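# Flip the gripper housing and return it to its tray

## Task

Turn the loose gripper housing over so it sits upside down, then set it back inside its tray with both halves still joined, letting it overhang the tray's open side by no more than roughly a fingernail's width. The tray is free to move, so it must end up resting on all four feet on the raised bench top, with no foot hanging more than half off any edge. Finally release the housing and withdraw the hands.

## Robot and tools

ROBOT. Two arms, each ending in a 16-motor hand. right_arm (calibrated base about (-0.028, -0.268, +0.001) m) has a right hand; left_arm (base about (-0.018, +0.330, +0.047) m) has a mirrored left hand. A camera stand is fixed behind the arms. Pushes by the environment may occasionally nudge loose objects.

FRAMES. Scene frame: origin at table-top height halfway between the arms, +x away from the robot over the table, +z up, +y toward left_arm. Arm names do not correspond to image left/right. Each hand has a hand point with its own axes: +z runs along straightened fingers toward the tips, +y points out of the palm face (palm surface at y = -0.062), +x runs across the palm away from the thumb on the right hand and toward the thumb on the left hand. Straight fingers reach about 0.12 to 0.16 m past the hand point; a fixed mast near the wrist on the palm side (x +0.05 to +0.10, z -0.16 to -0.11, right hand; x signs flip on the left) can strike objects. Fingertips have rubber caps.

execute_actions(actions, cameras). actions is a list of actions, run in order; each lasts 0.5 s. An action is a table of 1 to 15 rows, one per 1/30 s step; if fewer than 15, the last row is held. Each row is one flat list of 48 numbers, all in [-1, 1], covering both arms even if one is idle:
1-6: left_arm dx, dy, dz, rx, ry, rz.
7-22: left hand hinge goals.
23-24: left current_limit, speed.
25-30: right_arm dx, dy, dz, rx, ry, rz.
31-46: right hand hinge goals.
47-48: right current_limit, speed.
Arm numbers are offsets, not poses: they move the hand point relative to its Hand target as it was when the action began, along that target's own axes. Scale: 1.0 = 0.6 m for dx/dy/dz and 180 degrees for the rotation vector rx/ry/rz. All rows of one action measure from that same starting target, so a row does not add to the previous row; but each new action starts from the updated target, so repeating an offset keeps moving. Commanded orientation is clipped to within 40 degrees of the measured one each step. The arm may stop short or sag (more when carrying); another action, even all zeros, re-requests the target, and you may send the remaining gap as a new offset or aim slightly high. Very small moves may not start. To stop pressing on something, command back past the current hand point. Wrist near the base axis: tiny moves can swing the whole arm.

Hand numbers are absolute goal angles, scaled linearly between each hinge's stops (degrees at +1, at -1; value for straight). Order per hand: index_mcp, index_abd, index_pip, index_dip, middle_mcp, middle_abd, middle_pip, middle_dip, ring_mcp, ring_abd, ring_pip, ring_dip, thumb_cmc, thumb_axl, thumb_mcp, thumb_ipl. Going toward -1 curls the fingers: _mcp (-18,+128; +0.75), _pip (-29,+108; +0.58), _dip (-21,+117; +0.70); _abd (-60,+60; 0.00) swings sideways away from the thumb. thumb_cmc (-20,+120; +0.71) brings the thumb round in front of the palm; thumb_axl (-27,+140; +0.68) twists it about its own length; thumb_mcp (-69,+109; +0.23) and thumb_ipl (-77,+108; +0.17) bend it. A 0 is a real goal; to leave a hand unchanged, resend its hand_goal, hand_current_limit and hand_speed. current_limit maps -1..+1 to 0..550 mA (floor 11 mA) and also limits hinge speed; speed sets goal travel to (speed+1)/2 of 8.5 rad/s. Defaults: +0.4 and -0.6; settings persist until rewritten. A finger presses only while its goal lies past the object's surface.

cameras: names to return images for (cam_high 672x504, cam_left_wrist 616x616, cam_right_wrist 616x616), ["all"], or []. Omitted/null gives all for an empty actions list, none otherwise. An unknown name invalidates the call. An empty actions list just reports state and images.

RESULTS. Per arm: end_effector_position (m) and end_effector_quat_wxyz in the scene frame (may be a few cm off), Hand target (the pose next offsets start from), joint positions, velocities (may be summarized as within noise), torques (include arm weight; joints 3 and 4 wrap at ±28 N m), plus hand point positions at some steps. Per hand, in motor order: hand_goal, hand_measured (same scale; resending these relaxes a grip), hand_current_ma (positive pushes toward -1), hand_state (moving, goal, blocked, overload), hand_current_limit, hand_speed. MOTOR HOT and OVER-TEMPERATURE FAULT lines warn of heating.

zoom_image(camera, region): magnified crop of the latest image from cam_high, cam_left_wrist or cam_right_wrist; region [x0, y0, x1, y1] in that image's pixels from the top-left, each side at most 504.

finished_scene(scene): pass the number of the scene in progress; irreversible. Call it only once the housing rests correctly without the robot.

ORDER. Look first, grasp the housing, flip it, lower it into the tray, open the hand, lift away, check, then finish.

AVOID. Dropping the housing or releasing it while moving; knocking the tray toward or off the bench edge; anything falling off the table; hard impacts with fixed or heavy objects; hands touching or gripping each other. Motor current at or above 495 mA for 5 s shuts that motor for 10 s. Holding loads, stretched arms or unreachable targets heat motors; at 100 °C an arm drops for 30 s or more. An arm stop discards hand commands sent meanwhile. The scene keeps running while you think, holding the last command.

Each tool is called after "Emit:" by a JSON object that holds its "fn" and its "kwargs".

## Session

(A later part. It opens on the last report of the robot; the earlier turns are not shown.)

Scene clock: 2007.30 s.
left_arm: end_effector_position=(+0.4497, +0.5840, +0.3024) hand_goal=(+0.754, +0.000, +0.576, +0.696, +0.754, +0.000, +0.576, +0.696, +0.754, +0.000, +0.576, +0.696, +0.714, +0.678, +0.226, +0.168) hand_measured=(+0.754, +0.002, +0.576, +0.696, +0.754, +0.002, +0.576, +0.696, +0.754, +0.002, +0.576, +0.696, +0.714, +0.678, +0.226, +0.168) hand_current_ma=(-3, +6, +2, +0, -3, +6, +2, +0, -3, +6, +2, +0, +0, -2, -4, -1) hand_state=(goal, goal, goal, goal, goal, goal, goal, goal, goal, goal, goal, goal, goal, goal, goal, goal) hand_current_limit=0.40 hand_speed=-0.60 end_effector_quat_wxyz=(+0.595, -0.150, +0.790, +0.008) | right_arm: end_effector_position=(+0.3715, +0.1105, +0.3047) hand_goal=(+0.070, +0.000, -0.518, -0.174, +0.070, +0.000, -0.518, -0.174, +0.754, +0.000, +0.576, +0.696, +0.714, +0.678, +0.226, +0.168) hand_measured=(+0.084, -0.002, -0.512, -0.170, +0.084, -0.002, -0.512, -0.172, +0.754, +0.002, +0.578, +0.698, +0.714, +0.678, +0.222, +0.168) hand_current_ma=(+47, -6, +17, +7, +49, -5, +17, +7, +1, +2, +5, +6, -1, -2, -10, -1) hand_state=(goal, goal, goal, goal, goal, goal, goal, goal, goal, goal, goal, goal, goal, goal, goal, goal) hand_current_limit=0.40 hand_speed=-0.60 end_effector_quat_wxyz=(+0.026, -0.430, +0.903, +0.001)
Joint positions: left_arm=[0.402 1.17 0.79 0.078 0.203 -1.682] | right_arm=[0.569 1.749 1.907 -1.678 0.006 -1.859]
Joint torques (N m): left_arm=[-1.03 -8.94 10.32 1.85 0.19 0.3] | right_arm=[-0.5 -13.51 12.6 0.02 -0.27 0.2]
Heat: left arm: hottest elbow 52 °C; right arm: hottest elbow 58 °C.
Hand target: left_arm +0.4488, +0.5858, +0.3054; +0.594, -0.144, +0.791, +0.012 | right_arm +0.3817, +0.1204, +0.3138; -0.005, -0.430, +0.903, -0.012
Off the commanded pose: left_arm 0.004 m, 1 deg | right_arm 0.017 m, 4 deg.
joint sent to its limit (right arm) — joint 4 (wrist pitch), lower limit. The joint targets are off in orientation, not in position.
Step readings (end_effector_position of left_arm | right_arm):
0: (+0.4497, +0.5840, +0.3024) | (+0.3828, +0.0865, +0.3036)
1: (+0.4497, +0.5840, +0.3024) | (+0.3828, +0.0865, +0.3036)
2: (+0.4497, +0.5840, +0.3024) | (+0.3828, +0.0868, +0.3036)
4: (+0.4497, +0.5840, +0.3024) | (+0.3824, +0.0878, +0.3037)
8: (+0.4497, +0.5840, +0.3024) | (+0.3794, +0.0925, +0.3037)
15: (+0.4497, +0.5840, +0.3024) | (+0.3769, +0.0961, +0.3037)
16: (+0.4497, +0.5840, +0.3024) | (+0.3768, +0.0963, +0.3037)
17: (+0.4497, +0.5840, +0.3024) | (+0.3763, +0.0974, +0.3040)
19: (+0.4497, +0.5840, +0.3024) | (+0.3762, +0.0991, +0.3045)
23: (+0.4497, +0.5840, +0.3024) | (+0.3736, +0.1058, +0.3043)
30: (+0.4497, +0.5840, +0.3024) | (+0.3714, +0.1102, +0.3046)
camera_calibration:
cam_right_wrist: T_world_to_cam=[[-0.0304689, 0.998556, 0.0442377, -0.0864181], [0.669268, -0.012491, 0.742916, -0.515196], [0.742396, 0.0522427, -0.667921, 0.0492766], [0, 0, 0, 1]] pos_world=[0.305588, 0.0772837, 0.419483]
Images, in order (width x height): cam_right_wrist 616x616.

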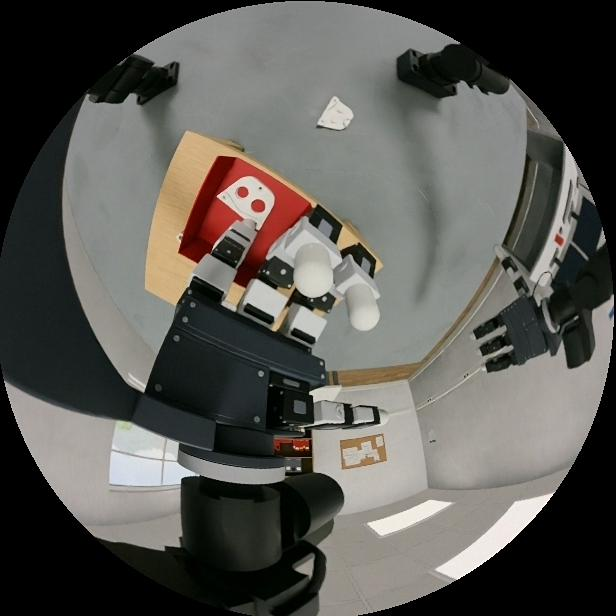

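Emit:
{"fn": "execute_actions", "kwargs": {"actions": [[[0,0,0,0,0,0,0.754,0,0.576,0.696,0.754,0,0.576,0.696,0.754,0,0.576,0.696,0.714,0.678,0.226,0.168,0.4,-0.6,-0.011,0.018,0,0,0,0,0.069,0,-0.518,-0.174,0.069,0,-0.518,-0.174,0.754,0,0.576,0.696,0.714,0.678,0.226,0.168,0.4,-0.6]],[[0,0,0,0,0,0,0.754,0,0.576,0.696,0.754,0,0.576,0.696,0.754,0,0.576,0.696,0.714,0.678,0.226,0.168,0.4,-0.6,0.01,-0.02,-0.03,0,0,0,0.069,0,-0.518,-0.174,0.069,0,-0.518,-0.174,0.754,0,0.576,0.696,0.714,0.678,0.226,0.168,0.4,-0.6]],[[0,0,0,0,0,0,0.754,0,0.576,0.696,0.754,0,0.576,0.696,0.754,0,0.576,0.696,0.714,0.678,0.226,0.168,0.4,-0.6,0,0,-0.1,0,0,0,0.069,0,-0.518,-0.174,0.069,0,-0.518,-0.174,0.754,0,0.576,0.696,0.714,0.678,0.226,0.168,0.4,-0.6]]], "cameras": ["cam_right_wrist","cam_high"]}}

Emit:
{"fn": "zoom_image", "kwargs": {"camera": "cam_right_wrist", "region": [180, 130, 320, 270]}}

Scene clock: 2015.27 s.
left_arm: end_effector_position=(+0.4497, +0.5840, +0.3024) hand_goal=(+0.754, +0.000, +0.576, +0.696, +0.754, +0.000, +0.576, +0.696, +0.754, +0.000, +0.576, +0.696, +0.714, +0.678, +0.226, +0.168) hand_measured=(+0.754, +0.002, +0.576, +0.696, +0.754, +0.002, +0.576, +0.696, +0.754, +0.002, +0.576, +0.696, +0.714, +0.678, +0.226, +0.168) hand_current_ma=(-3, +6, +2, +0, -3, +6, +2, +0, -3, +6, +2, +0, +0, -2, -4, -1) hand_state=(goal, goal, goal, goal, goal, goal, goal, goal, goal, goal, goal, goal, goal, goal, goal, goal) hand_current_limit=0.40 hand_speed=-0.60 end_effector_quat_wxyz=(+0.595, -0.150, +0.790, +0.008) | right_arm: end_effector_position=(+0.3753, +0.1214, +0.3700) hand_goal=(+0.070, +0.000, -0.518, -0.174, +0.070, +0.000, -0.518, -0.174, +0.754, +0.000, +0.576, +0.696, +0.714, +0.678, +0.226, +0.168) hand_measured=(+0.084, -0.002, -0.512, -0.170, +0.084, -0.002, -0.512, -0.172, +0.756, -0.002, +0.578, +0.698, +0.714, +0.678, +0.222, +0.168) hand_current_ma=(+47, -6, +17, +7, +49, -5, +17, +7, +3, -2, +4, +6, -1, -2, -10, -1) hand_state=(goal, goal, goal, goal, goal, goal, goal, goal, goal, goal, goal, goal, goal, goal, goal, goal) hand_current_limit=0.40 hand_speed=-0.60 end_effector_quat_wxyz=(+0.094, -0.422, +0.901, +0.029)
Joint positions: left_arm=[0.402 1.17 0.79 0.078 0.203 -1.682] | right_arm=[0.571 1.709 2.011 -1.678 -0.026 -1.84]
Joint torques (N m): left_arm=[-1.2 -9.76 10.18 1.92 0.14 0.25] | right_arm=[-1.03 -15.09 12.27 0.38 -0.31 0.14]
Heat: left arm: hottest elbow 52 °C; right arm: hottest elbow 60 °C.
Hand target: left_arm +0.4488, +0.5858, +0.3054; +0.594, -0.144, +0.791, +0.012 | right_arm +0.3828, +0.1222, +0.3916; -0.005, -0.430, +0.903, -0.012
Off the commanded pose: left_arm 0.004 m, 1 deg | right_arm 0.023 m, 12 deg.
joint sent to its limit (right arm) — joint 4 (wrist pitch), lower limit. The joint targets are off in orientation, not in position.
Step readings (end_effector_position of left_arm | right_arm):
0: (+0.4497, +0.5840, +0.3024) | (+0.3716, +0.1105, +0.3047)
1: (+0.4497, +0.5840, +0.3024) | (+0.3716, +0.1105, +0.3047)
2: (+0.4497, +0.5840, +0.3024) | (+0.3713, +0.1113, +0.3048)
4: (+0.4497, +0.5840, +0.3024) | (+0.3715, +0.1128, +0.3049)
8: (+0.4497, +0.5840, +0.3024) | (+0.3699, +0.1180, +0.3049)
15: (+0.4497, +0.5840, +0.3024) | (+0.3683, +0.1212, +0.3049)
16: (+0.4497, +0.5840, +0.3024) | (+0.3681, +0.1214, +0.3049)
17: (+0.4497, +0.5840, +0.3024) | (+0.3681, +0.1215, +0.3051)
19: (+0.4497, +0.5840, +0.3024) | (+0.3686, +0.1215, +0.3060)
23: (+0.4497, +0.5840, +0.3024) | (+0.3710, +0.1200, +0.3074)
30: (+0.4497, +0.5840, +0.3024) | (+0.3741, +0.1171, +0.3083)
31: (+0.4497, +0.5840, +0.3024) | (+0.3743, +0.1171, +0.3087)
32: (+0.4497, +0.5840, +0.3024) | (+0.3746, +0.1178, +0.3102)
34: (+0.4497, +0.5840, +0.3024) | (+0.3754, +0.1199, +0.3155)
38: (+0.4497, +0.5840, +0.3024) | (+0.3764, +0.1220, +0.3363)
45: (+0.4497, +0.5840, +0.3024) | (+0.3749, +0.1213, +0.3678)
camera_calibration:
cam_right_wrist: T_world_to_cam=[[-0.0281376, 0.988307, 0.14986, -0.138834], [0.592607, -0.10424, 0.798718, -0.546887], [0.805, 0.111282, -0.582744, 0.0273257], [0, 0, 0, 1]] pos_world=[0.298185, 0.0771615, 0.473538]
Images, in order (width x height): cam_high 672x504, cam_right_wrist 616x616.

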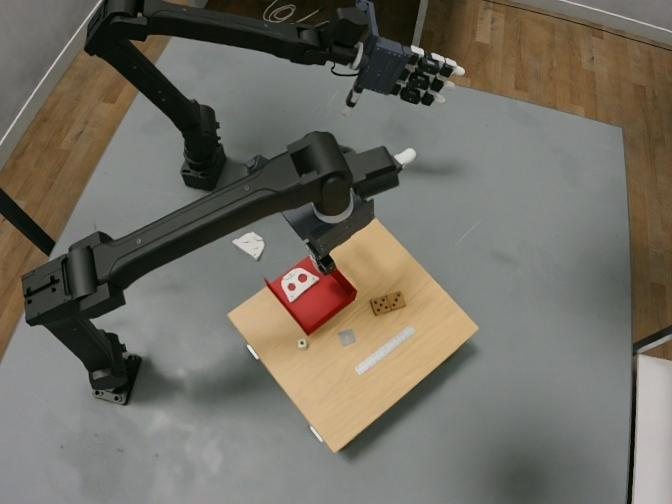

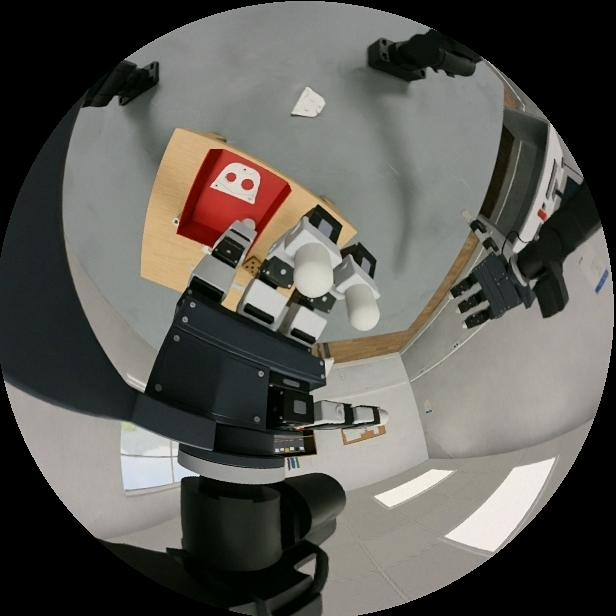

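Scaled by 3.600 from the camera's 616x616 image, which has a finer 880x880 frame.

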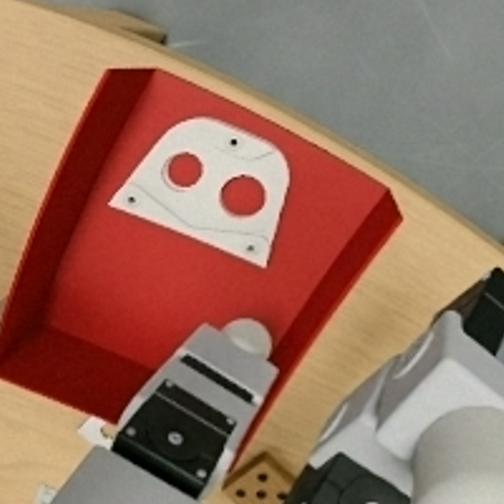

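Emit:
{"fn": "execute_actions", "kwargs": {"actions": [[[0,0,0,0,0,0,0.754,0,0.576,0.696,0.754,0,0.576,0.696,0.754,0,0.576,0.696,0.714,0.678,0.226,0.168,0.4,-0.6,0,0,-0.05,0.0556,0,0,0.11,0,0.358,0.696,0.11,0,0.358,0.696,0.48,0,-0.883,-0.681,0.2,0.678,0.226,0.168,0.4,-0.6],[0,0,0,0,0,0,0.754,0,0.576,0.696,0.754,0,0.576,0.696,0.754,0,0.576,0.696,0.714,0.678,0.226,0.168,0.4,-0.6,0,0.03,-0.05,0.1111,0,0,0.11,0,0.358,0.696,0.11,0,0.358,0.696,0.48,0,-0.883,-0.681,0.2,0.678,0.226,0.168,0.4,-0.6]],[[0,0,0,0,0,0,0.754,0,0.576,0.696,0.754,0,0.576,0.696,0.754,0,0.576,0.696,0.714,0.678,0.226,0.168,0.4,-0.6,0,0.03,0,0.1111,0,0,0.11,0,0.358,0.696,0.11,0,0.358,0.696,0.48,0,-0.883,-0.681,-0.2,0.678,0.226,0.168,0.4,-0.6]],[[0,0,0,0,0,0,0.754,0,0.576,0.696,0.754,0,0.576,0.696,0.754,0,0.576,0.696,0.714,0.678,0.226,0.168,0.4,-0.6,0,0,0,0.1111,0,0,0.11,0,0.358,0.696,0.11,0,0.358,0.696,0.48,0,-0.883,-0.681,-0.572,0.678,0.226,0.168,0.4,-0.6]],[[0,0,0,0,0,0,0.754,0,0.576,0.696,0.754,0,0.576,0.696,0.754,0,0.576,0.696,0.714,0.678,0.226,0.168,0.4,-0.6,0,0,0,0.1111,0,0,0.11,0,0.358,0.696,0.11,0,0.358,0.696,0.48,0,-0.883,-0.681,-0.572,0.678,0.226,0.168,0.4,-0.6]],[[0,0,0,0,0,0,0.754,0,0.576,0.696,0.754,0,0.576,0.696,0.754,0,0.576,0.696,0.714,0.678,0.226,0.168,0.4,-0.6,0,0,0,0,-0.0602,-0.0106,0.11,0,0.358,0.696,0.11,0,0.358,0.696,0.48,0,-0.883,-0.681,-0.572,0.678,0.226,0.168,0.4,-0.6]]], "cameras": ["cam_right_wrist","cam_high"]}}

Scene clock: 2060.70 s.
left_arm: end_effector_position=(+0.4497, +0.5840, +0.3024) hand_goal=(+0.754, +0.000, +0.576, +0.696, +0.754, +0.000, +0.576, +0.696, +0.754, +0.000, +0.576, +0.696, +0.714, +0.678, +0.226, +0.168) hand_measured=(+0.754, +0.002, +0.576, +0.696, +0.754, +0.002, +0.576, +0.696, +0.754, +0.002, +0.576, +0.696, +0.714, +0.678, +0.226, +0.168) hand_current_ma=(-3, +6, +2, +0, -3, +6, +2, +0, -3, +6, +2, +0, +0, -2, -4, -1) hand_state=(goal, goal, goal, goal, goal, goal, goal, goal, goal, goal, goal, goal, goal, goal, goal, goal) hand_current_limit=0.40 hand_speed=-0.60 end_effector_quat_wxyz=(+0.595, -0.150, +0.790, +0.008) | right_arm: end_effector_position=(+0.3515, +0.1423, +0.4179) hand_goal=(+0.110, +0.000, +0.358, +0.696, +0.110, +0.000, +0.358, +0.696, +0.480, +0.000, -0.882, -0.680, -0.572, +0.678, +0.226, +0.168) hand_measured=(+0.106, -0.002, +0.356, +0.694, +0.106, -0.002, +0.356, +0.694, +0.474, -0.002, -0.876, -0.676, -0.570, +0.678, +0.224, +0.168) hand_current_ma=(-12, -6, -3, -7, -12, -5, -3, -6, -15, -2, +15, +8, +3, -2, -8, -1) hand_state=(goal, goal, goal, goal, goal, goal, goal, goal, goal, goal, goal, goal, goal, goal, goal, goal) hand_current_limit=0.40 hand_speed=-0.60 end_effector_quat_wxyz=(+0.349, -0.409, +0.643, -0.545)
Joint positions: left_arm=[0.402 1.17 0.79 0.078 0.203 -1.682] | right_arm=[1.078 1.675 1.944 -1.678 1.406 -1.733]
Joint torques (N m): left_arm=[-0.91 -9.35 10.26 2.07 0.13 0.28] | right_arm=[-1.2 -12.45 9.85 0.18 0.89 -0.04]
Heat: left arm: hottest elbow 52 °C; right arm: hottest elbow 60 °C.
Hand target: left_arm +0.4488, +0.5858, +0.3054; +0.594, -0.144, +0.791, +0.012 | right_arm +0.3557, +0.1448, +0.4149; +0.327, -0.398, +0.649, -0.560
Off the commanded pose: left_arm 0.004 m, 1 deg | right_arm 0.006 m, 3 deg.
joint sent to its limit (right arm) — joint 4 (wrist pitch), lower limit. The joint targets are off in orientation, not in position.
Step readings (end_effector_position of left_arm | right_arm):
0: (+0.4497, +0.5840, +0.3024) | (+0.3755, +0.1212, +0.3700)
1: (+0.4497, +0.5840, +0.3024) | (+0.3762, +0.1206, +0.3696)
2: (+0.4497, +0.5840, +0.3024) | (+0.3791, +0.1177, +0.3681)
4: (+0.4497, +0.5840, +0.3024) | (+0.3891, +0.1089, +0.3635)
8: (+0.4497, +0.5840, +0.3024) | (+0.3839, +0.1165, +0.3717)
15: (+0.4497, +0.5840, +0.3024) | (+0.3591, +0.1380, +0.3934)
16: (+0.4497, +0.5840, +0.3024) | (+0.3612, +0.1363, +0.3943)
17: (+0.4497, +0.5840, +0.3024) | (+0.3670, +0.1309, +0.3934)
19: (+0.4497, +0.5840, +0.3024) | (+0.3786, +0.1205, +0.3935)
23: (+0.4497, +0.5840, +0.3024) | (+0.3697, +0.1316, +0.3974)
30: (+0.4497, +0.5840, +0.3024) | (+0.3490, +0.1517, +0.3990)
31: (+0.4497, +0.5840, +0.3024) | (+0.3515, +0.1495, +0.3997)
32: (+0.4497, +0.5840, +0.3024) | (+0.3582, +0.1439, +0.4027)
34: (+0.4497, +0.5840, +0.3024) | (+0.3704, +0.1330, +0.4106)
38: (+0.4497, +0.5840, +0.3024) | (+0.3666, +0.1365, +0.4176)
45: (+0.4497, +0.5840, +0.3024) | (+0.3519, +0.1486, +0.4134)
46: (+0.4497, +0.5840, +0.3024) | (+0.3536, +0.1471, +0.4146)
47: (+0.4497, +0.5840, +0.3024) | (+0.3589, +0.1420, +0.4182)
49: (+0.4497, +0.5840, +0.3024) | (+0.3674, +0.1329, +0.4258)
53: (+0.4497, +0.5840, +0.3024) | (+0.3614, +0.1361, +0.4216)
60: (+0.4497, +0.5840, +0.3024) | (+0.3516, +0.1447, +0.4184)
61: (+0.4497, +0.5840, +0.3024) | (+0.3518, +0.1446, +0.4187)
62: (+0.4497, +0.5840, +0.3024) | (+0.3518, +0.1446, +0.4187)
64: (+0.4497, +0.5840, +0.3024) | (+0.3520, +0.1442, +0.4184)
68: (+0.4497, +0.5840, +0.3024) | (+0.3519, +0.1431, +0.4181)
75: (+0.4497, +0.5840, +0.3024) | (+0.3515, +0.1425, +0.4179)
camera_calibration:
cam_right_wrist: T_world_to_cam=[[0.204421, 0.741936, -0.638548, 0.115473], [-0.369825, 0.662513, 0.651388, -0.278138], [0.906334, 0.102994, 0.409818, -0.377052], [0, 0, 0, 1]] pos_world=[0.215268, 0.137431, 0.409433]
Images, in order (width x height): cam_high 672x504, cam_right_wrist 616x616.

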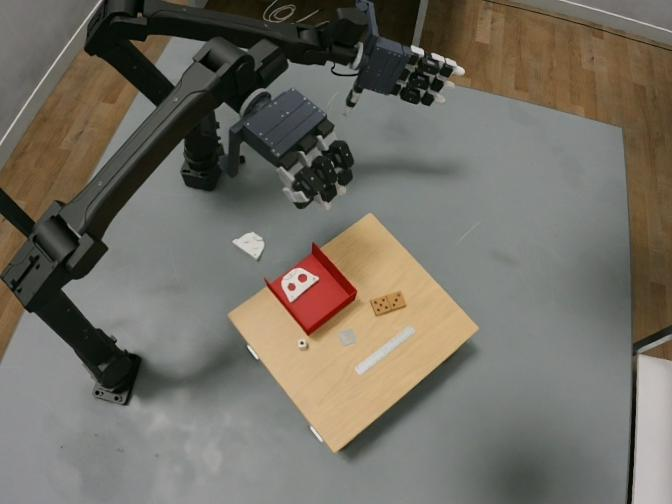

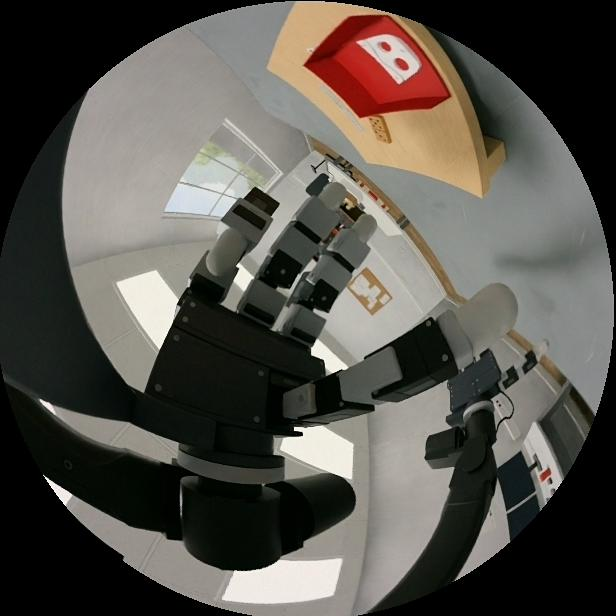

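Emit:
{"fn": "execute_actions", "kwargs": {"actions": [[[0,0,0,0,0,0,0.754,0,0.576,0.696,0.754,0,0.576,0.696,0.754,0,0.576,0.696,0.714,0.678,0.226,0.168,0.4,-0.6,0.0618,0.0386,0.0532,0,0,0,0.11,0,0.358,0.696,0.11,0,0.358,0.696,0.48,0,-0.883,-0.681,-0.572,0.678,0.226,0.168,0.4,-0.6]],[[0,0,0,0,0,0,0.754,0,0.576,0.696,0.754,0,0.576,0.696,0.754,0,0.576,0.696,0.714,0.678,0.226,0.168,0.4,-0.6,0.0618,0.0386,0.0532,0,0,0,0.11,0,0.358,0.696,0.11,0,0.358,0.696,0.48,0,-0.883,-0.681,-0.572,0.678,0.226,0.168,0.4,-0.6]],[[0,0,0,0,0,0,0.754,0,0.576,0.696,0.754,0,0.576,0.696,0.754,0,0.576,0.696,0.714,0.678,0.226,0.168,0.4,-0.6,0.0618,0.0386,0.0532,0,0,0,0.11,0,0.358,0.696,0.11,0,0.358,0.696,0.48,0,-0.883,-0.681,-0.572,0.678,0.226,0.168,0.4,-0.6]]], "cameras": ["cam_right_wrist","cam_high"]}}

Emit:
{"fn": "zoom_image", "kwargs": {"camera": "cam_right_wrist", "region": [230, 20, 530, 320]}}

Scene clock: 2069.87 s.
left_arm: end_effector_position=(+0.4497, +0.5840, +0.3024) hand_goal=(+0.754, +0.000, +0.576, +0.696, +0.754, +0.000, +0.576, +0.696, +0.754, +0.000, +0.576, +0.696, +0.714, +0.678, +0.226, +0.168) hand_measured=(+0.754, +0.002, +0.576, +0.696, +0.754, +0.002, +0.576, +0.696, +0.754, +0.002, +0.576, +0.696, +0.714, +0.678, +0.226, +0.168) hand_current_ma=(-3, +6, +2, +0, -3, +6, +2, +0, -3, +6, +2, +0, +0, -2, -4, -1) hand_state=(goal, goal, goal, goal, goal, goal, goal, goal, goal, goal, goal, goal, goal, goal, goal, goal) hand_current_limit=0.40 hand_speed=-0.60 end_effector_quat_wxyz=(+0.595, -0.150, +0.790, +0.008) | right_arm: end_effector_position=(+0.3771, +0.0073, +0.3264) hand_goal=(+0.110, +0.000, +0.358, +0.696, +0.110, +0.000, +0.358, +0.696, +0.480, +0.000, -0.882, -0.680, -0.572, +0.678, +0.226, +0.168) hand_measured=(+0.106, -0.002, +0.356, +0.694, +0.106, -0.002, +0.356, +0.694, +0.474, -0.002, -0.878, -0.676, -0.570, +0.678, +0.224, +0.168) hand_current_ma=(-13, -3, -3, -7, -12, -2, -3, -6, -15, -2, +13, +8, +3, -2, -7, -1) hand_state=(goal, goal, goal, goal, goal, goal, goal, goal, goal, goal, goal, goal, goal, goal, goal, goal) hand_current_limit=0.40 hand_speed=-0.60 end_effector_quat_wxyz=(+0.297, -0.383, +0.663, -0.570)
Joint positions: left_arm=[0.402 1.17 0.79 0.078 0.203 -1.682] | right_arm=[0.886 1.383 1.359 -1.09 1.377 -2.079]
Joint torques (N m): left_arm=[-0.5 -9.11 10.37 2.09 0.19 0.29] | right_arm=[-0.44 -11.63 9.11 1.26 0.71 -0.05]
Heat: left arm: hottest elbow 52 °C; right arm: hottest elbow 59 °C.
Hand target: left_arm +0.4488, +0.5858, +0.3054; +0.594, -0.144, +0.791, +0.012 | right_arm +0.3763, +0.0057, +0.3335; +0.327, -0.398, +0.649, -0.560
Off the commanded pose: left_arm 0.004 m, 1 deg | right_arm 0.007 m, 4 deg.
joint sent to its limit (right arm) — joint 6 (wrist roll), lower limit. The joint targets are off in orientation, not in position.
Step readings (end_effector_position of left_arm | right_arm):
0: (+0.4497, +0.5840, +0.3024) | (+0.3514, +0.1423, +0.4179)
1: (+0.4497, +0.5840, +0.3024) | (+0.3516, +0.1421, +0.4177)
2: (+0.4497, +0.5840, +0.3024) | (+0.3531, +0.1401, +0.4152)
4: (+0.4497, +0.5840, +0.3024) | (+0.3531, +0.1324, +0.4050)
8: (+0.4497, +0.5840, +0.3024) | (+0.3587, +0.1113, +0.3795)
15: (+0.4497, +0.5840, +0.3024) | (+0.3664, +0.1024, +0.3694)
16: (+0.4497, +0.5840, +0.3024) | (+0.3663, +0.1021, +0.3700)
17: (+0.4497, +0.5840, +0.3024) | (+0.3665, +0.1000, +0.3694)
19: (+0.4497, +0.5840, +0.3024) | (+0.3635, +0.0905, +0.3639)
23: (+0.4497, +0.5840, +0.3024) | (+0.3652, +0.0654, +0.3530)
30: (+0.4497, +0.5840, +0.3024) | (+0.3727, +0.0561, +0.3518)
31: (+0.4497, +0.5840, +0.3024) | (+0.3726, +0.0561, +0.3515)
32: (+0.4497, +0.5840, +0.3024) | (+0.3731, +0.0542, +0.3502)
34: (+0.4497, +0.5840, +0.3024) | (+0.3710, +0.0457, +0.3425)
38: (+0.4497, +0.5840, +0.3024) | (+0.3733, +0.0200, +0.3262)
45: (+0.4497, +0.5840, +0.3024) | (+0.3791, +0.0093, +0.3241)
camera_calibration:
cam_right_wrist: T_world_to_cam=[[0.273655, 0.689691, -0.670402, 0.13664], [-0.26277, 0.724102, 0.637674, -0.15596], [0.925237, 0.00165885, 0.379385, -0.345376], [0, 0, 0, 1]] pos_world=[0.241181, 0.0192642, 0.322086]
Images, in order (width x height): cam_high 672x504, cam_right_wrist 616x616.

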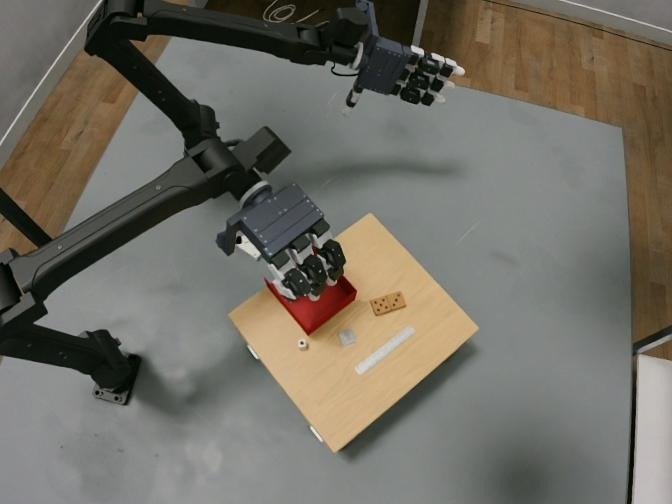

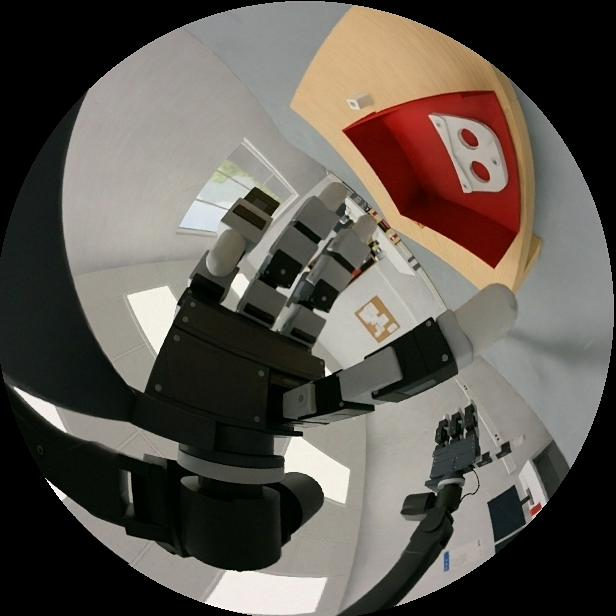

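Scaled by 1.680 from the camera's 616x616 image, which has a finer 880x880 frame.

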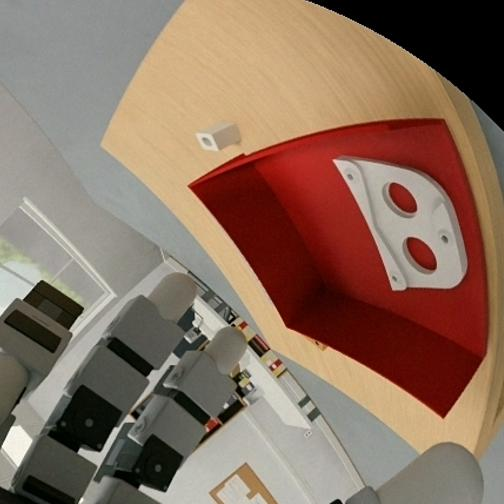

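Emit:
{"fn": "execute_actions", "kwargs": {"actions": [[[0,0,0,0,0,0,0.754,0,0.576,0.696,0.754,0,0.576,0.696,0.754,0,0.576,0.696,0.714,0.678,0.226,0.168,0.4,-0.6,0,0.0767,0.0135,0,0,0,0.11,0,0.358,0.696,0.11,0,0.358,0.696,0.48,0,-0.883,-0.681,-0.572,0.678,0.226,0.168,0.4,-0.6]],[[0,0,0,0,0,0,0.754,0,0.576,0.696,0.754,0,0.576,0.696,0.754,0,0.576,0.696,0.714,0.678,0.226,0.168,0.4,-0.6,0,0.0767,0.0135,0,0,0,0.11,0,0.358,0.696,0.11,0,0.358,0.696,0.48,0,-0.883,-0.681,-0.572,0.678,0.226,0.168,0.4,-0.6]]], "cameras": ["cam_right_wrist"]}}

Emit:
{"fn": "zoom_image", "kwargs": {"camera": "cam_right_wrist", "region": [300, 60, 560, 320]}}

Scene clock: 2086.50 s.
left_arm: end_effector_position=(+0.4497, +0.5840, +0.3024) hand_goal=(+0.754, +0.000, +0.576, +0.696, +0.754, +0.000, +0.576, +0.696, +0.754, +0.000, +0.576, +0.696, +0.714, +0.678, +0.226, +0.168) hand_measured=(+0.754, +0.002, +0.576, +0.696, +0.754, +0.002, +0.576, +0.696, +0.754, +0.002, +0.576, +0.696, +0.714, +0.678, +0.226, +0.168) hand_current_ma=(-3, +6, +2, +0, -3, +6, +2, +0, -3, +6, +2, +0, +0, -2, -4, -1) hand_state=(goal, goal, goal, goal, goal, goal, goal, goal, goal, goal, goal, goal, goal, goal, goal, goal) hand_current_limit=0.40 hand_speed=-0.60 end_effector_quat_wxyz=(+0.595, -0.150, +0.790, +0.008) | right_arm: end_effector_position=(+0.3723, +0.0029, +0.2415) hand_goal=(+0.110, +0.000, +0.358, +0.696, +0.110, +0.000, +0.358, +0.696, +0.480, +0.000, -0.882, -0.680, -0.572, +0.678, +0.226, +0.168) hand_measured=(+0.106, -0.002, +0.356, +0.694, +0.106, -0.002, +0.356, +0.694, +0.474, -0.002, -0.878, -0.676, -0.570, +0.678, +0.224, +0.168) hand_current_ma=(-13, -3, -3, -7, -12, -2, -3, -6, -15, -2, +13, +8, +3, -2, -7, -1) hand_state=(goal, goal, goal, goal, goal, goal, goal, goal, goal, goal, goal, goal, goal, goal, goal, goal) hand_current_limit=0.40 hand_speed=-0.60 end_effector_quat_wxyz=(+0.305, -0.379, +0.667, -0.564)
Joint positions: left_arm=[0.402 1.17 0.79 0.078 0.203 -1.682] | right_arm=[0.886 1.384 1.135 -0.841 1.368 -2.081]
Joint torques (N m): left_arm=[-0.38 -9.11 10.4 1.99 0.12 0.23] | right_arm=[-1.08 -9.23 9.22 1.37 0.8 0.02]
Heat: left arm: hottest elbow 52 °C; right arm: hottest elbow 58 °C.
Hand target: left_arm +0.4488, +0.5858, +0.3054; +0.594, -0.144, +0.791, +0.012 | right_arm +0.3764, +0.0034, +0.2399; +0.326, -0.398, +0.649, -0.560
Off the commanded pose: left_arm 0.004 m, 1 deg | right_arm 0.004 m, 4 deg.
joint sent to its limit (right arm) — joint 6 (wrist roll), lower limit. The joint targets are off in orientation, not in position.
Step readings (end_effector_position of left_arm | right_arm):
0: (+0.4497, +0.5840, +0.3024) | (+0.3771, +0.0073, +0.3264)
1: (+0.4497, +0.5840, +0.3024) | (+0.3771, +0.0073, +0.3258)
2: (+0.4497, +0.5840, +0.3024) | (+0.3774, +0.0078, +0.3237)
4: (+0.4497, +0.5840, +0.3024) | (+0.3770, +0.0076, +0.3145)
8: (+0.4497, +0.5840, +0.3024) | (+0.3729, +0.0037, +0.2889)
15: (+0.4497, +0.5840, +0.3024) | (+0.3734, +0.0041, +0.2833)
16: (+0.4497, +0.5840, +0.3024) | (+0.3735, +0.0043, +0.2829)
17: (+0.4497, +0.5840, +0.3024) | (+0.3741, +0.0049, +0.2810)
19: (+0.4497, +0.5840, +0.3024) | (+0.3748, +0.0057, +0.2731)
23: (+0.4497, +0.5840, +0.3024) | (+0.3708, +0.0008, +0.2492)
30: (+0.4497, +0.5840, +0.3024) | (+0.3720, +0.0024, +0.2413)
camera_calibration:
cam_right_wrist: T_world_to_cam=[[0.274328, 0.705166, -0.653823, 0.0797896], [-0.269956, 0.709039, 0.651451, -0.100449], [0.922967, -0.00220748, 0.384873, -0.309203], [0, 0, 0, 1]] pos_world=[0.236379, 0.0142751, 0.23661]
Images, in order (width x height): cam_right_wrist 616x616.

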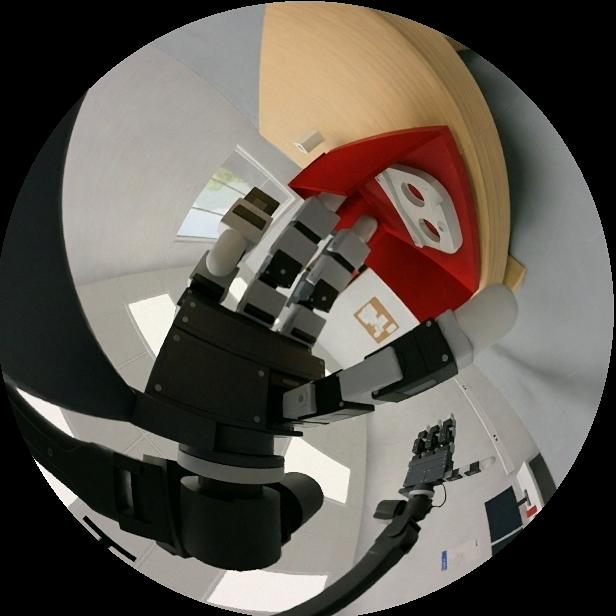

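Scaled by 1.938 from the camera's 616x616 image, which has a finer 880x880 frame.

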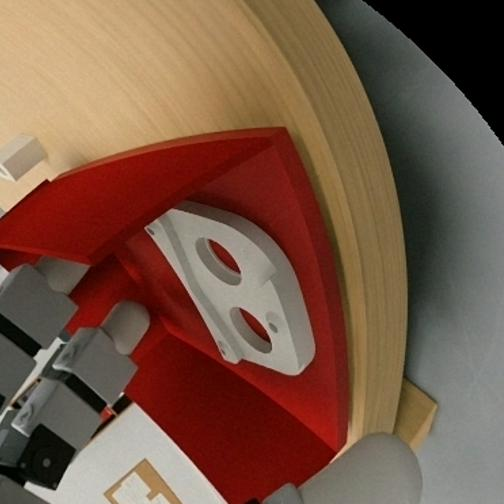

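Emit:
{"fn": "execute_actions", "kwargs": {"actions": [[[0,0,0,0,0,0,0.754,0,0.576,0.696,0.754,0,0.576,0.696,0.754,0,0.576,0.696,0.714,0.678,0.226,0.168,0.4,-0.6,-0.012,0.0175,0.003,0,0,0,0.11,0,0.358,0.696,0.11,0,0.358,0.696,0.48,0,-0.883,-0.681,-0.572,0.678,0.226,0.168,0.4,-0.6]]], "cameras": ["cam_right_wrist"]}}

Emit:
{"fn": "zoom_image", "kwargs": {"camera": "cam_right_wrist", "region": [300, 60, 560, 320]}}

Scene clock: 2104.10 s.
left_arm: end_effector_position=(+0.4497, +0.5840, +0.3024) hand_goal=(+0.754, +0.000, +0.576, +0.696, +0.754, +0.000, +0.576, +0.696, +0.754, +0.000, +0.576, +0.696, +0.714, +0.678, +0.226, +0.168) hand_measured=(+0.754, +0.002, +0.576, +0.696, +0.754, +0.002, +0.576, +0.696, +0.754, +0.002, +0.576, +0.696, +0.714, +0.678, +0.226, +0.168) hand_current_ma=(-3, +6, +2, +0, -3, +6, +2, +0, -3, +6, +2, +0, +0, -2, -4, -1) hand_state=(goal, goal, goal, goal, goal, goal, goal, goal, goal, goal, goal, goal, goal, goal, goal, goal) hand_current_limit=0.40 hand_speed=-0.60 end_effector_quat_wxyz=(+0.595, -0.150, +0.790, +0.008) | right_arm: end_effector_position=(+0.3768, +0.0087, +0.2348) hand_goal=(+0.110, +0.000, +0.358, +0.696, +0.110, +0.000, +0.358, +0.696, +0.480, +0.000, -0.882, -0.680, -0.572, +0.678, +0.226, +0.168) hand_measured=(+0.106, -0.002, +0.356, +0.694, +0.106, -0.002, +0.356, +0.694, +0.474, -0.002, -0.878, -0.676, -0.570, +0.678, +0.224, +0.168) hand_current_ma=(-13, -3, -3, -7, -12, -2, -3, -6, -15, -2, +13, +8, +3, -2, -7, -1) hand_state=(goal, goal, goal, goal, goal, goal, goal, goal, goal, goal, goal, goal, goal, goal, goal, goal) hand_current_limit=0.40 hand_speed=-0.60 end_effector_quat_wxyz=(+0.308, -0.377, +0.669, -0.562)
Joint positions: left_arm=[0.402 1.17 0.79 0.078 0.203 -1.682] | right_arm=[0.886 1.404 1.135 -0.812 1.368 -2.081]
Joint torques (N m): left_arm=[-0.21 -9.29 10.3 1.88 0.14 0.28] | right_arm=[-0.73 -9.35 8.85 1.29 0.79 0]
Heat: left arm: hottest elbow 52 °C; right arm: hottest elbow 56 °C.
Hand target: left_arm +0.4488, +0.5858, +0.3054; +0.594, -0.144, +0.791, +0.012 | right_arm +0.3797, +0.0095, +0.2292; +0.326, -0.398, +0.649, -0.560
Off the commanded pose: left_arm 0.004 m, 1 deg | right_arm 0.006 m, 4 deg.
joint sent to its limit (right arm) — joint 6 (wrist roll), lower limit. The joint targets are off in orientation, not in position.
Step readings (end_effector_position of left_arm | right_arm):
0: (+0.4497, +0.5840, +0.3024) | (+0.3723, +0.0029, +0.2415)
1: (+0.4497, +0.5840, +0.3024) | (+0.3723, +0.0029, +0.2415)
2: (+0.4497, +0.5840, +0.3024) | (+0.3727, +0.0034, +0.2417)
4: (+0.4497, +0.5840, +0.3024) | (+0.3738, +0.0048, +0.2415)
8: (+0.4497, +0.5840, +0.3024) | (+0.3757, +0.0073, +0.2382)
15: (+0.4497, +0.5840, +0.3024) | (+0.3767, +0.0086, +0.2348)
camera_calibration:
cam_right_wrist: T_world_to_cam=[[0.277929, 0.709905, -0.64714, 0.067065], [-0.273567, 0.704279, 0.655097, -0.0984749], [0.920824, -0.00503432, 0.389946, -0.31109], [0, 0, 0, 1]] pos_world=[0.240881, 0.0201779, 0.22922]
Images, in order (width x height): cam_right_wrist 616x616.

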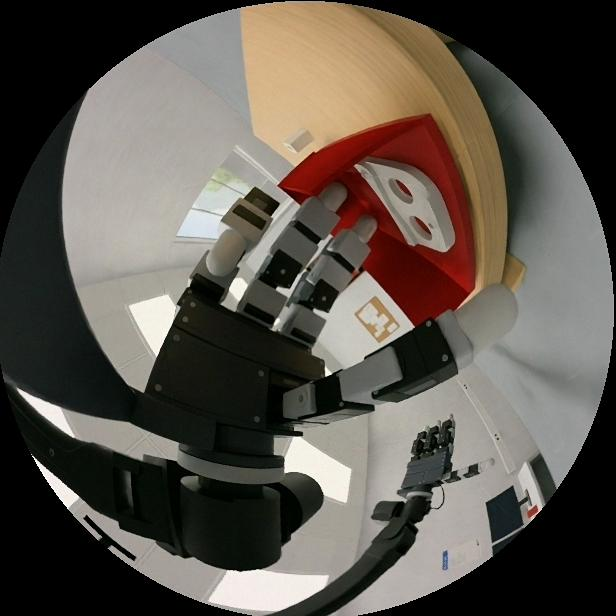

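Scaled by 1.938 from the camera's 616x616 image, which has a finer 880x880 frame.

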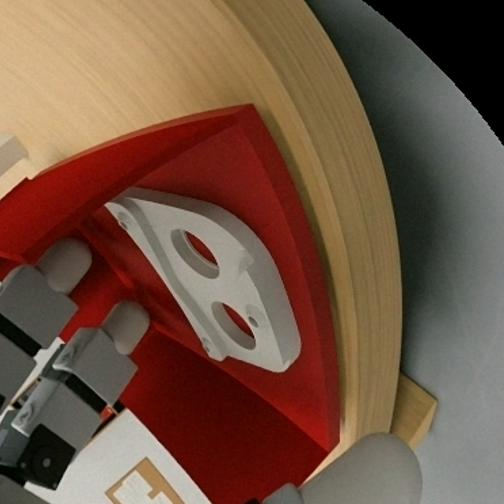

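Emit:
{"fn": "execute_actions", "kwargs": {"actions": [[[0,0,0,0,0,0,0.754,0,0.576,0.696,0.754,0,0.576,0.696,0.754,0,0.576,0.696,0.714,0.678,0.226,0.168,0.4,-0.6,0,0.005,0,0,0,0,0.11,0,0.1,0.696,0.11,0,0.1,0.696,0.48,0,-0.883,-0.681,-0.572,0.678,0.07,0.168,0.4,-0.6]]], "cameras": ["cam_right_wrist"]}}

Emit:
{"fn": "zoom_image", "kwargs": {"camera": "cam_right_wrist", "region": [300, 60, 560, 320]}}

Scene clock: 2110.57 s.
left_arm: end_effector_position=(+0.4497, +0.5840, +0.3024) hand_goal=(+0.754, +0.000, +0.576, +0.696, +0.754, +0.000, +0.576, +0.696, +0.754, +0.000, +0.576, +0.696, +0.714, +0.678, +0.226, +0.168) hand_measured=(+0.754, +0.002, +0.576, +0.696, +0.754, +0.002, +0.576, +0.696, +0.754, +0.002, +0.576, +0.696, +0.714, +0.678, +0.226, +0.168) hand_current_ma=(-3, +6, +2, +0, -3, +6, +2, +0, -3, +6, +2, +0, +0, -2, -4, -1) hand_state=(goal, goal, goal, goal, goal, goal, goal, goal, goal, goal, goal, goal, goal, goal, goal, goal) hand_current_limit=0.40 hand_speed=-0.60 end_effector_quat_wxyz=(+0.595, -0.150, +0.790, +0.008) | right_arm: end_effector_position=(+0.3765, +0.0084, +0.2324) hand_goal=(+0.110, +0.000, +0.100, +0.696, +0.110, +0.000, +0.100, +0.696, +0.480, +0.000, -0.882, -0.680, -0.572, +0.678, +0.070, +0.168) hand_measured=(+0.106, -0.002, +0.102, +0.694, +0.106, -0.002, +0.102, +0.694, +0.474, -0.002, -0.878, -0.676, -0.570, +0.678, +0.072, +0.168) hand_current_ma=(-13, -3, +6, -7, -12, -2, +6, -6, -15, -2, +13, +8, +3, -2, +7, -1) hand_state=(goal, goal, goal, goal, goal, goal, goal, goal, goal, goal, goal, goal, goal, goal, goal, goal) hand_current_limit=0.40 hand_speed=-0.60 end_effector_quat_wxyz=(+0.309, -0.376, +0.669, -0.562)
Joint positions: left_arm=[0.402 1.17 0.79 0.078 0.203 -1.682] | right_arm=[0.886 1.404 1.128 -0.804 1.368 -2.081]
Joint torques (N m): left_arm=[-0.97 -9.7 10.26 1.96 0.16 0.22] | right_arm=[-0.62 -8.94 8.73 1.37 0.8 0]
Heat: left arm: hottest elbow 52 °C; right arm: hottest elbow 56 °C.
Hand target: left_arm +0.4488, +0.5858, +0.3054; +0.594, -0.144, +0.791, +0.012 | right_arm +0.3793, +0.0097, +0.2262; +0.327, -0.398, +0.649, -0.560
Off the commanded pose: left_arm 0.004 m, 1 deg | right_arm 0.007 m, 4 deg.
joint sent to its limit (right arm) — joint 6 (wrist roll), lower limit. The joint targets are off in orientation, not in position.
Step readings (end_effector_position of left_arm | right_arm):
0: (+0.4497, +0.5840, +0.3024) | (+0.3768, +0.0087, +0.2348)
1: (+0.4497, +0.5840, +0.3024) | (+0.3768, +0.0087, +0.2348)
2: (+0.4497, +0.5840, +0.3024) | (+0.3769, +0.0088, +0.2349)
4: (+0.4497, +0.5840, +0.3024) | (+0.3770, +0.0090, +0.2346)
8: (+0.4497, +0.5840, +0.3024) | (+0.3765, +0.0084, +0.2328)
15: (+0.4497, +0.5840, +0.3024) | (+0.3765, +0.0083, +0.2324)
camera_calibration:
cam_right_wrist: T_world_to_cam=[[0.278505, 0.710699, -0.64602, 0.065407], [-0.274271, 0.703475, 0.655667, -0.0965828], [0.920441, -0.00542196, 0.390845, -0.309946], [0, 0, 0, 1]] pos_world=[0.240581, 0.0197784, 0.226721]
Images, in order (width x height): cam_right_wrist 616x616.

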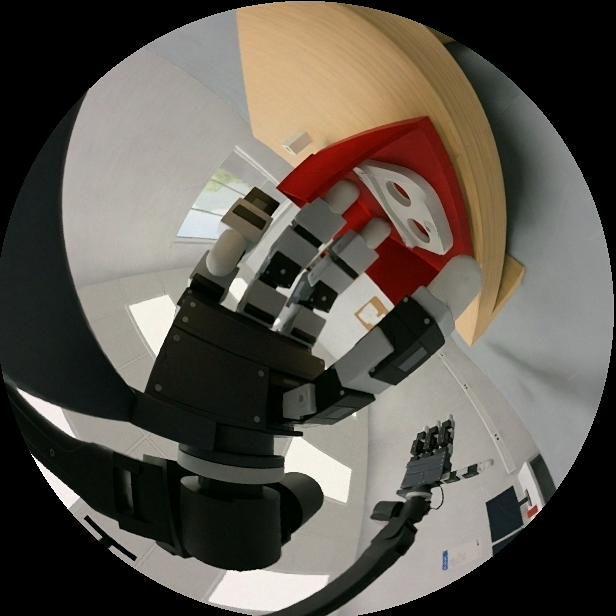

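Scaled by 1.938 from the camera's 616x616 image, which has a finer 880x880 frame.

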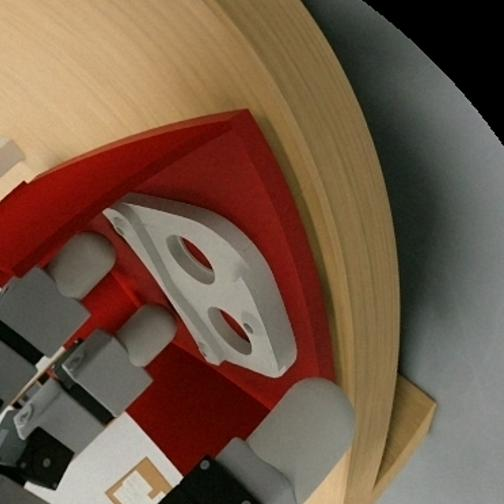

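Emit:
{"fn": "execute_actions", "kwargs": {"actions": [[[0,0,0,0,0,0,0.754,0,0.576,0.696,0.754,0,0.576,0.696,0.754,0,0.576,0.696,0.714,0.678,0.226,0.168,0.4,-0.6,0.013,0.006,0,0,0,0,0.11,0,0.1,0.696,0.11,0,0.1,0.696,0.48,0,-0.883,-0.681,-0.572,0.678,0.07,0.168,0.4,-0.6]],[[0,0,0,0,0,0,0.754,0,0.576,0.696,0.754,0,0.576,0.696,0.754,0,0.576,0.696,0.714,0.678,0.226,0.168,0.4,-0.6,0,0,0,0,0,0,0.11,0,0,0.696,0.11,0,0,0.696,0.48,0,-0.883,-0.681,-0.572,0.678,0.02,0.168,0.4,-0.6]]], "cameras": ["cam_right_wrist"]}}

Emit:
{"fn": "zoom_image", "kwargs": {"camera": "cam_right_wrist", "region": [300, 60, 560, 320]}}

Scene clock: 2119.30 s.
left_arm: end_effector_position=(+0.4497, +0.5840, +0.3024) hand_goal=(+0.754, +0.000, +0.576, +0.696, +0.754, +0.000, +0.576, +0.696, +0.754, +0.000, +0.576, +0.696, +0.714, +0.678, +0.226, +0.168) hand_measured=(+0.754, +0.002, +0.576, +0.696, +0.754, +0.002, +0.576, +0.696, +0.754, +0.002, +0.576, +0.696, +0.714, +0.678, +0.226, +0.168) hand_current_ma=(-3, +6, +2, +0, -3, +6, +2, +0, -3, +6, +2, +0, +0, -2, -4, -1) hand_state=(goal, goal, goal, goal, goal, goal, goal, goal, goal, goal, goal, goal, goal, goal, goal, goal) hand_current_limit=0.40 hand_speed=-0.60 end_effector_quat_wxyz=(+0.595, -0.150, +0.790, +0.008) | right_arm: end_effector_position=(+0.3764, +0.0055, +0.2276) hand_goal=(+0.110, +0.000, +0.000, +0.696, +0.110, +0.000, +0.000, +0.696, +0.480, +0.000, -0.882, -0.680, -0.572, +0.678, +0.020, +0.168) hand_measured=(+0.128, +0.008, +0.026, +0.702, +0.106, -0.002, +0.002, +0.694, +0.474, -0.002, -0.878, -0.676, -0.570, +0.678, +0.022, +0.168) hand_current_ma=(+66, +19, +90, +14, -13, -2, +7, -6, -15, -2, +13, +8, +3, -2, +9, -1) hand_state=(goal, goal, blocked, goal, goal, goal, goal, goal, goal, goal, goal, goal, goal, goal, goal, goal) hand_current_limit=0.40 hand_speed=-0.60 end_effector_quat_wxyz=(+0.309, -0.373, +0.668, -0.565)
Joint positions: left_arm=[0.402 1.17 0.79 0.078 0.203 -1.682] | right_arm=[0.884 1.404 1.112 -0.787 1.376 -2.079]
Joint torques (N m): left_arm=[-0.62 -9.29 10.41 1.91 0.12 0.28] | right_arm=[-0.67 -9.93 8.03 0.87 0.55 0.01]
Heat: left arm: hottest elbow 52 °C; right arm: hottest elbow 56 °C.
Hand target: left_arm +0.4488, +0.5858, +0.3054; +0.594, -0.144, +0.791, +0.012 | right_arm +0.3750, +0.0031, +0.2229; +0.327, -0.398, +0.649, -0.560
Off the commanded pose: left_arm 0.004 m, 1 deg | right_arm 0.006 m, 4 deg.
joint sent to its limit (right arm) — joint 6 (wrist roll), lower limit. The joint targets are off in orientation, not in position.
Step readings (end_effector_position of left_arm | right_arm):
0: (+0.4497, +0.5840, +0.3024) | (+0.3765, +0.0084, +0.2324)
1: (+0.4497, +0.5840, +0.3024) | (+0.3764, +0.0083, +0.2322)
2: (+0.4497, +0.5840, +0.3024) | (+0.3763, +0.0081, +0.2317)
4: (+0.4497, +0.5840, +0.3024) | (+0.3758, +0.0074, +0.2294)
8: (+0.4497, +0.5840, +0.3024) | (+0.3759, +0.0062, +0.2282)
15: (+0.4497, +0.5840, +0.3024) | (+0.3759, +0.0061, +0.2279)
16: (+0.4497, +0.5840, +0.3024) | (+0.3759, +0.0061, +0.2279)
17: (+0.4497, +0.5840, +0.3024) | (+0.3759, +0.0061, +0.2280)
19: (+0.4497, +0.5840, +0.3024) | (+0.3759, +0.0060, +0.2276)
23: (+0.4497, +0.5840, +0.3024) | (+0.3764, +0.0055, +0.2276)
30: (+0.4497, +0.5840, +0.3024) | (+0.3764, +0.0055, +0.2276)
camera_calibration:
cam_right_wrist: T_world_to_cam=[[0.286975, 0.707525, -0.645798, 0.061052], [-0.274781, 0.706623, 0.652058, -0.0905048], [0.917682, -0.0096711, 0.397197, -0.308362], [0, 0, 0, 1]] pos_world=[0.240589, 0.0177747, 0.220922]
Images, in order (width x height): cam_right_wrist 616x616.

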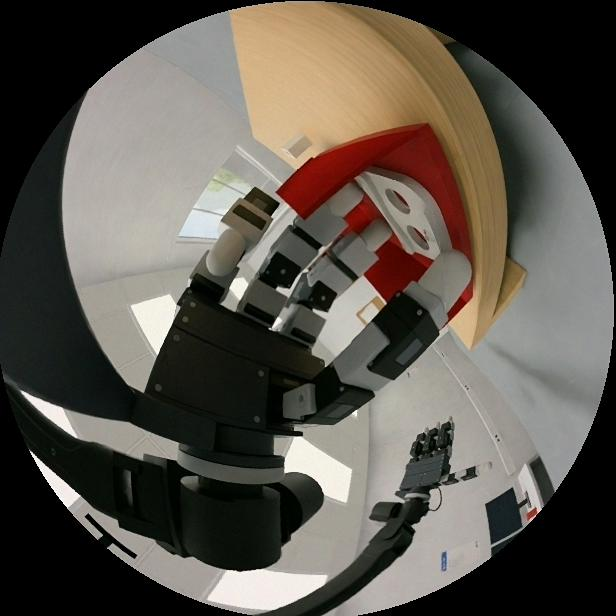

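Scaled by 1.938 from the camera's 616x616 image, which has a finer 880x880 frame.

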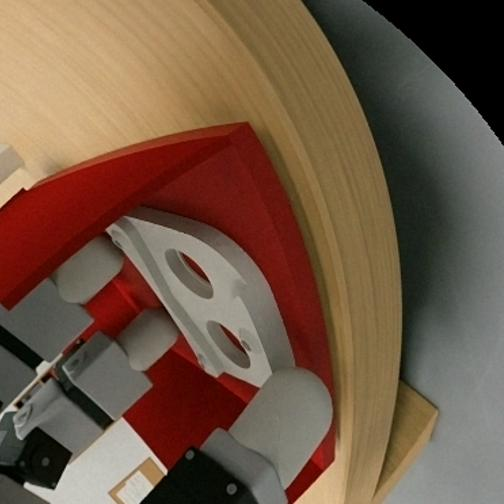

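Emit:
{"fn": "execute_actions", "kwargs": {"actions": [[[0,0,0,0,0,0,0.754,0,0.576,0.696,0.754,0,0.576,0.696,0.754,0,0.576,0.696,0.714,0.678,0.226,0.168,0.4,-0.6,0,-0.025,-0.004,0,0,0,0.11,0,0,0.696,0.11,0,0,0.696,0.48,0,-0.883,-0.681,-0.572,0.678,0.02,0.168,0.4,-0.6]],[[0,0,0,0,0,0,0.754,0,0.576,0.696,0.754,0,0.576,0.696,0.754,0,0.576,0.696,0.714,0.678,0.226,0.168,0.4,-0.6,0,0,0,0,0,0,0.11,0,-0.1,0.696,0.11,0,-0.1,0.696,0.48,0,-0.883,-0.681,-0.572,0.678,-0.05,0.168,0.4,-0.6]]], "cameras": ["cam_right_wrist"]}}

Emit:
{"fn": "zoom_image", "kwargs": {"camera": "cam_right_wrist", "region": [300, 60, 560, 320]}}

Scene clock: 2127.20 s.
left_arm: end_effector_position=(+0.4497, +0.5840, +0.3024) hand_goal=(+0.754, +0.000, +0.576, +0.696, +0.754, +0.000, +0.576, +0.696, +0.754, +0.000, +0.576, +0.696, +0.714, +0.678, +0.226, +0.168) hand_measured=(+0.754, +0.002, +0.576, +0.696, +0.754, +0.002, +0.576, +0.696, +0.754, +0.002, +0.576, +0.696, +0.714, +0.678, +0.226, +0.168) hand_current_ma=(-3, +6, +2, +0, -3, +6, +2, +0, -3, +6, +2, +0, +0, -2, -4, -1) hand_state=(goal, goal, goal, goal, goal, goal, goal, goal, goal, goal, goal, goal, goal, goal, goal, goal) hand_current_limit=0.40 hand_speed=-0.60 end_effector_quat_wxyz=(+0.595, -0.150, +0.790, +0.008) | right_arm: end_effector_position=(+0.3741, +0.0026, +0.2270) hand_goal=(+0.110, +0.000, -0.100, +0.696, +0.110, +0.000, -0.100, +0.696, +0.480, +0.000, -0.882, -0.680, -0.572, +0.678, -0.050, +0.168) hand_measured=(+0.130, +0.010, -0.074, +0.702, +0.106, -0.002, -0.092, +0.694, +0.474, -0.002, -0.878, -0.676, -0.570, +0.678, -0.040, +0.170) hand_current_ma=(+72, +28, +89, +16, -8, -2, +24, -3, -15, -2, +13, +8, +3, -2, +36, +6) hand_state=(blocked, goal, blocked, goal, goal, goal, goal, goal, goal, goal, goal, goal, goal, goal, goal, goal) hand_current_limit=0.40 hand_speed=-0.60 end_effector_quat_wxyz=(+0.303, -0.377, +0.666, -0.567)
Joint positions: left_arm=[0.402 1.17 0.79 0.078 0.203 -1.682] | right_arm=[0.884 1.402 1.112 -0.809 1.376 -2.074]
Joint torques (N m): left_arm=[-0.73 -9.11 10.25 2.09 0.15 0.27] | right_arm=[-0.73 -10.75 10.3 0.2 0.59 -0.08]
Heat: left arm: hottest elbow 52 °C; right arm: hottest elbow 55 °C.
Hand target: left_arm +0.4488, +0.5858, +0.3054; +0.594, -0.144, +0.791, +0.012 | right_arm +0.3752, +0.0034, +0.2381; +0.327, -0.398, +0.649, -0.560
Off the commanded pose: left_arm 0.004 m, 1 deg | right_arm 0.011 m, 4 deg.
joint sent to its limit (right arm) — joint 6 (wrist roll), lower limit. The joint targets are off in orientation, not in position.
Step readings (end_effector_position of left_arm | right_arm):
0: (+0.4497, +0.5840, +0.3024) | (+0.3764, +0.0055, +0.2276)
1: (+0.4497, +0.5840, +0.3024) | (+0.3764, +0.0055, +0.2276)
2: (+0.4497, +0.5840, +0.3024) | (+0.3764, +0.0055, +0.2276)
4: (+0.4497, +0.5840, +0.3024) | (+0.3762, +0.0052, +0.2274)
8: (+0.4497, +0.5840, +0.3024) | (+0.3755, +0.0044, +0.2275)
15: (+0.4497, +0.5840, +0.3024) | (+0.3749, +0.0036, +0.2275)
16: (+0.4497, +0.5840, +0.3024) | (+0.3749, +0.0036, +0.2275)
17: (+0.4497, +0.5840, +0.3024) | (+0.3749, +0.0035, +0.2274)
19: (+0.4497, +0.5840, +0.3024) | (+0.3745, +0.0029, +0.2272)
23: (+0.4497, +0.5840, +0.3024) | (+0.3741, +0.0026, +0.2270)
30: (+0.4497, +0.5840, +0.3024) | (+0.3741, +0.0026, +0.2270)
camera_calibration:
cam_right_wrist: T_world_to_cam=[[0.281341, 0.699766, -0.656639, 0.0679391], [-0.268, 0.714348, 0.646438, -0.0898871], [0.921425, -0.00589009, 0.388513, -0.305494], [0, 0, 0, 1]] pos_world=[0.238286, 0.0148698, 0.221406]
Images, in order (width x height): cam_right_wrist 616x616.

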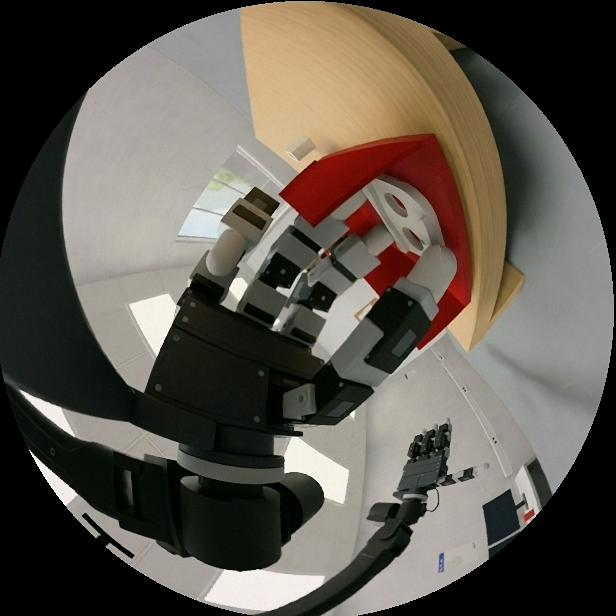

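Scaled by 1.938 from the camera's 616x616 image, which has a finer 880x880 frame.

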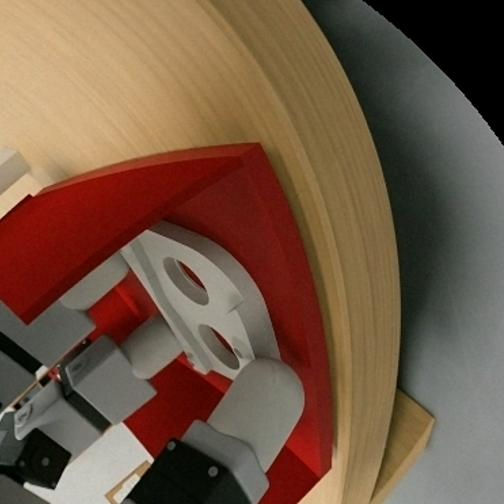

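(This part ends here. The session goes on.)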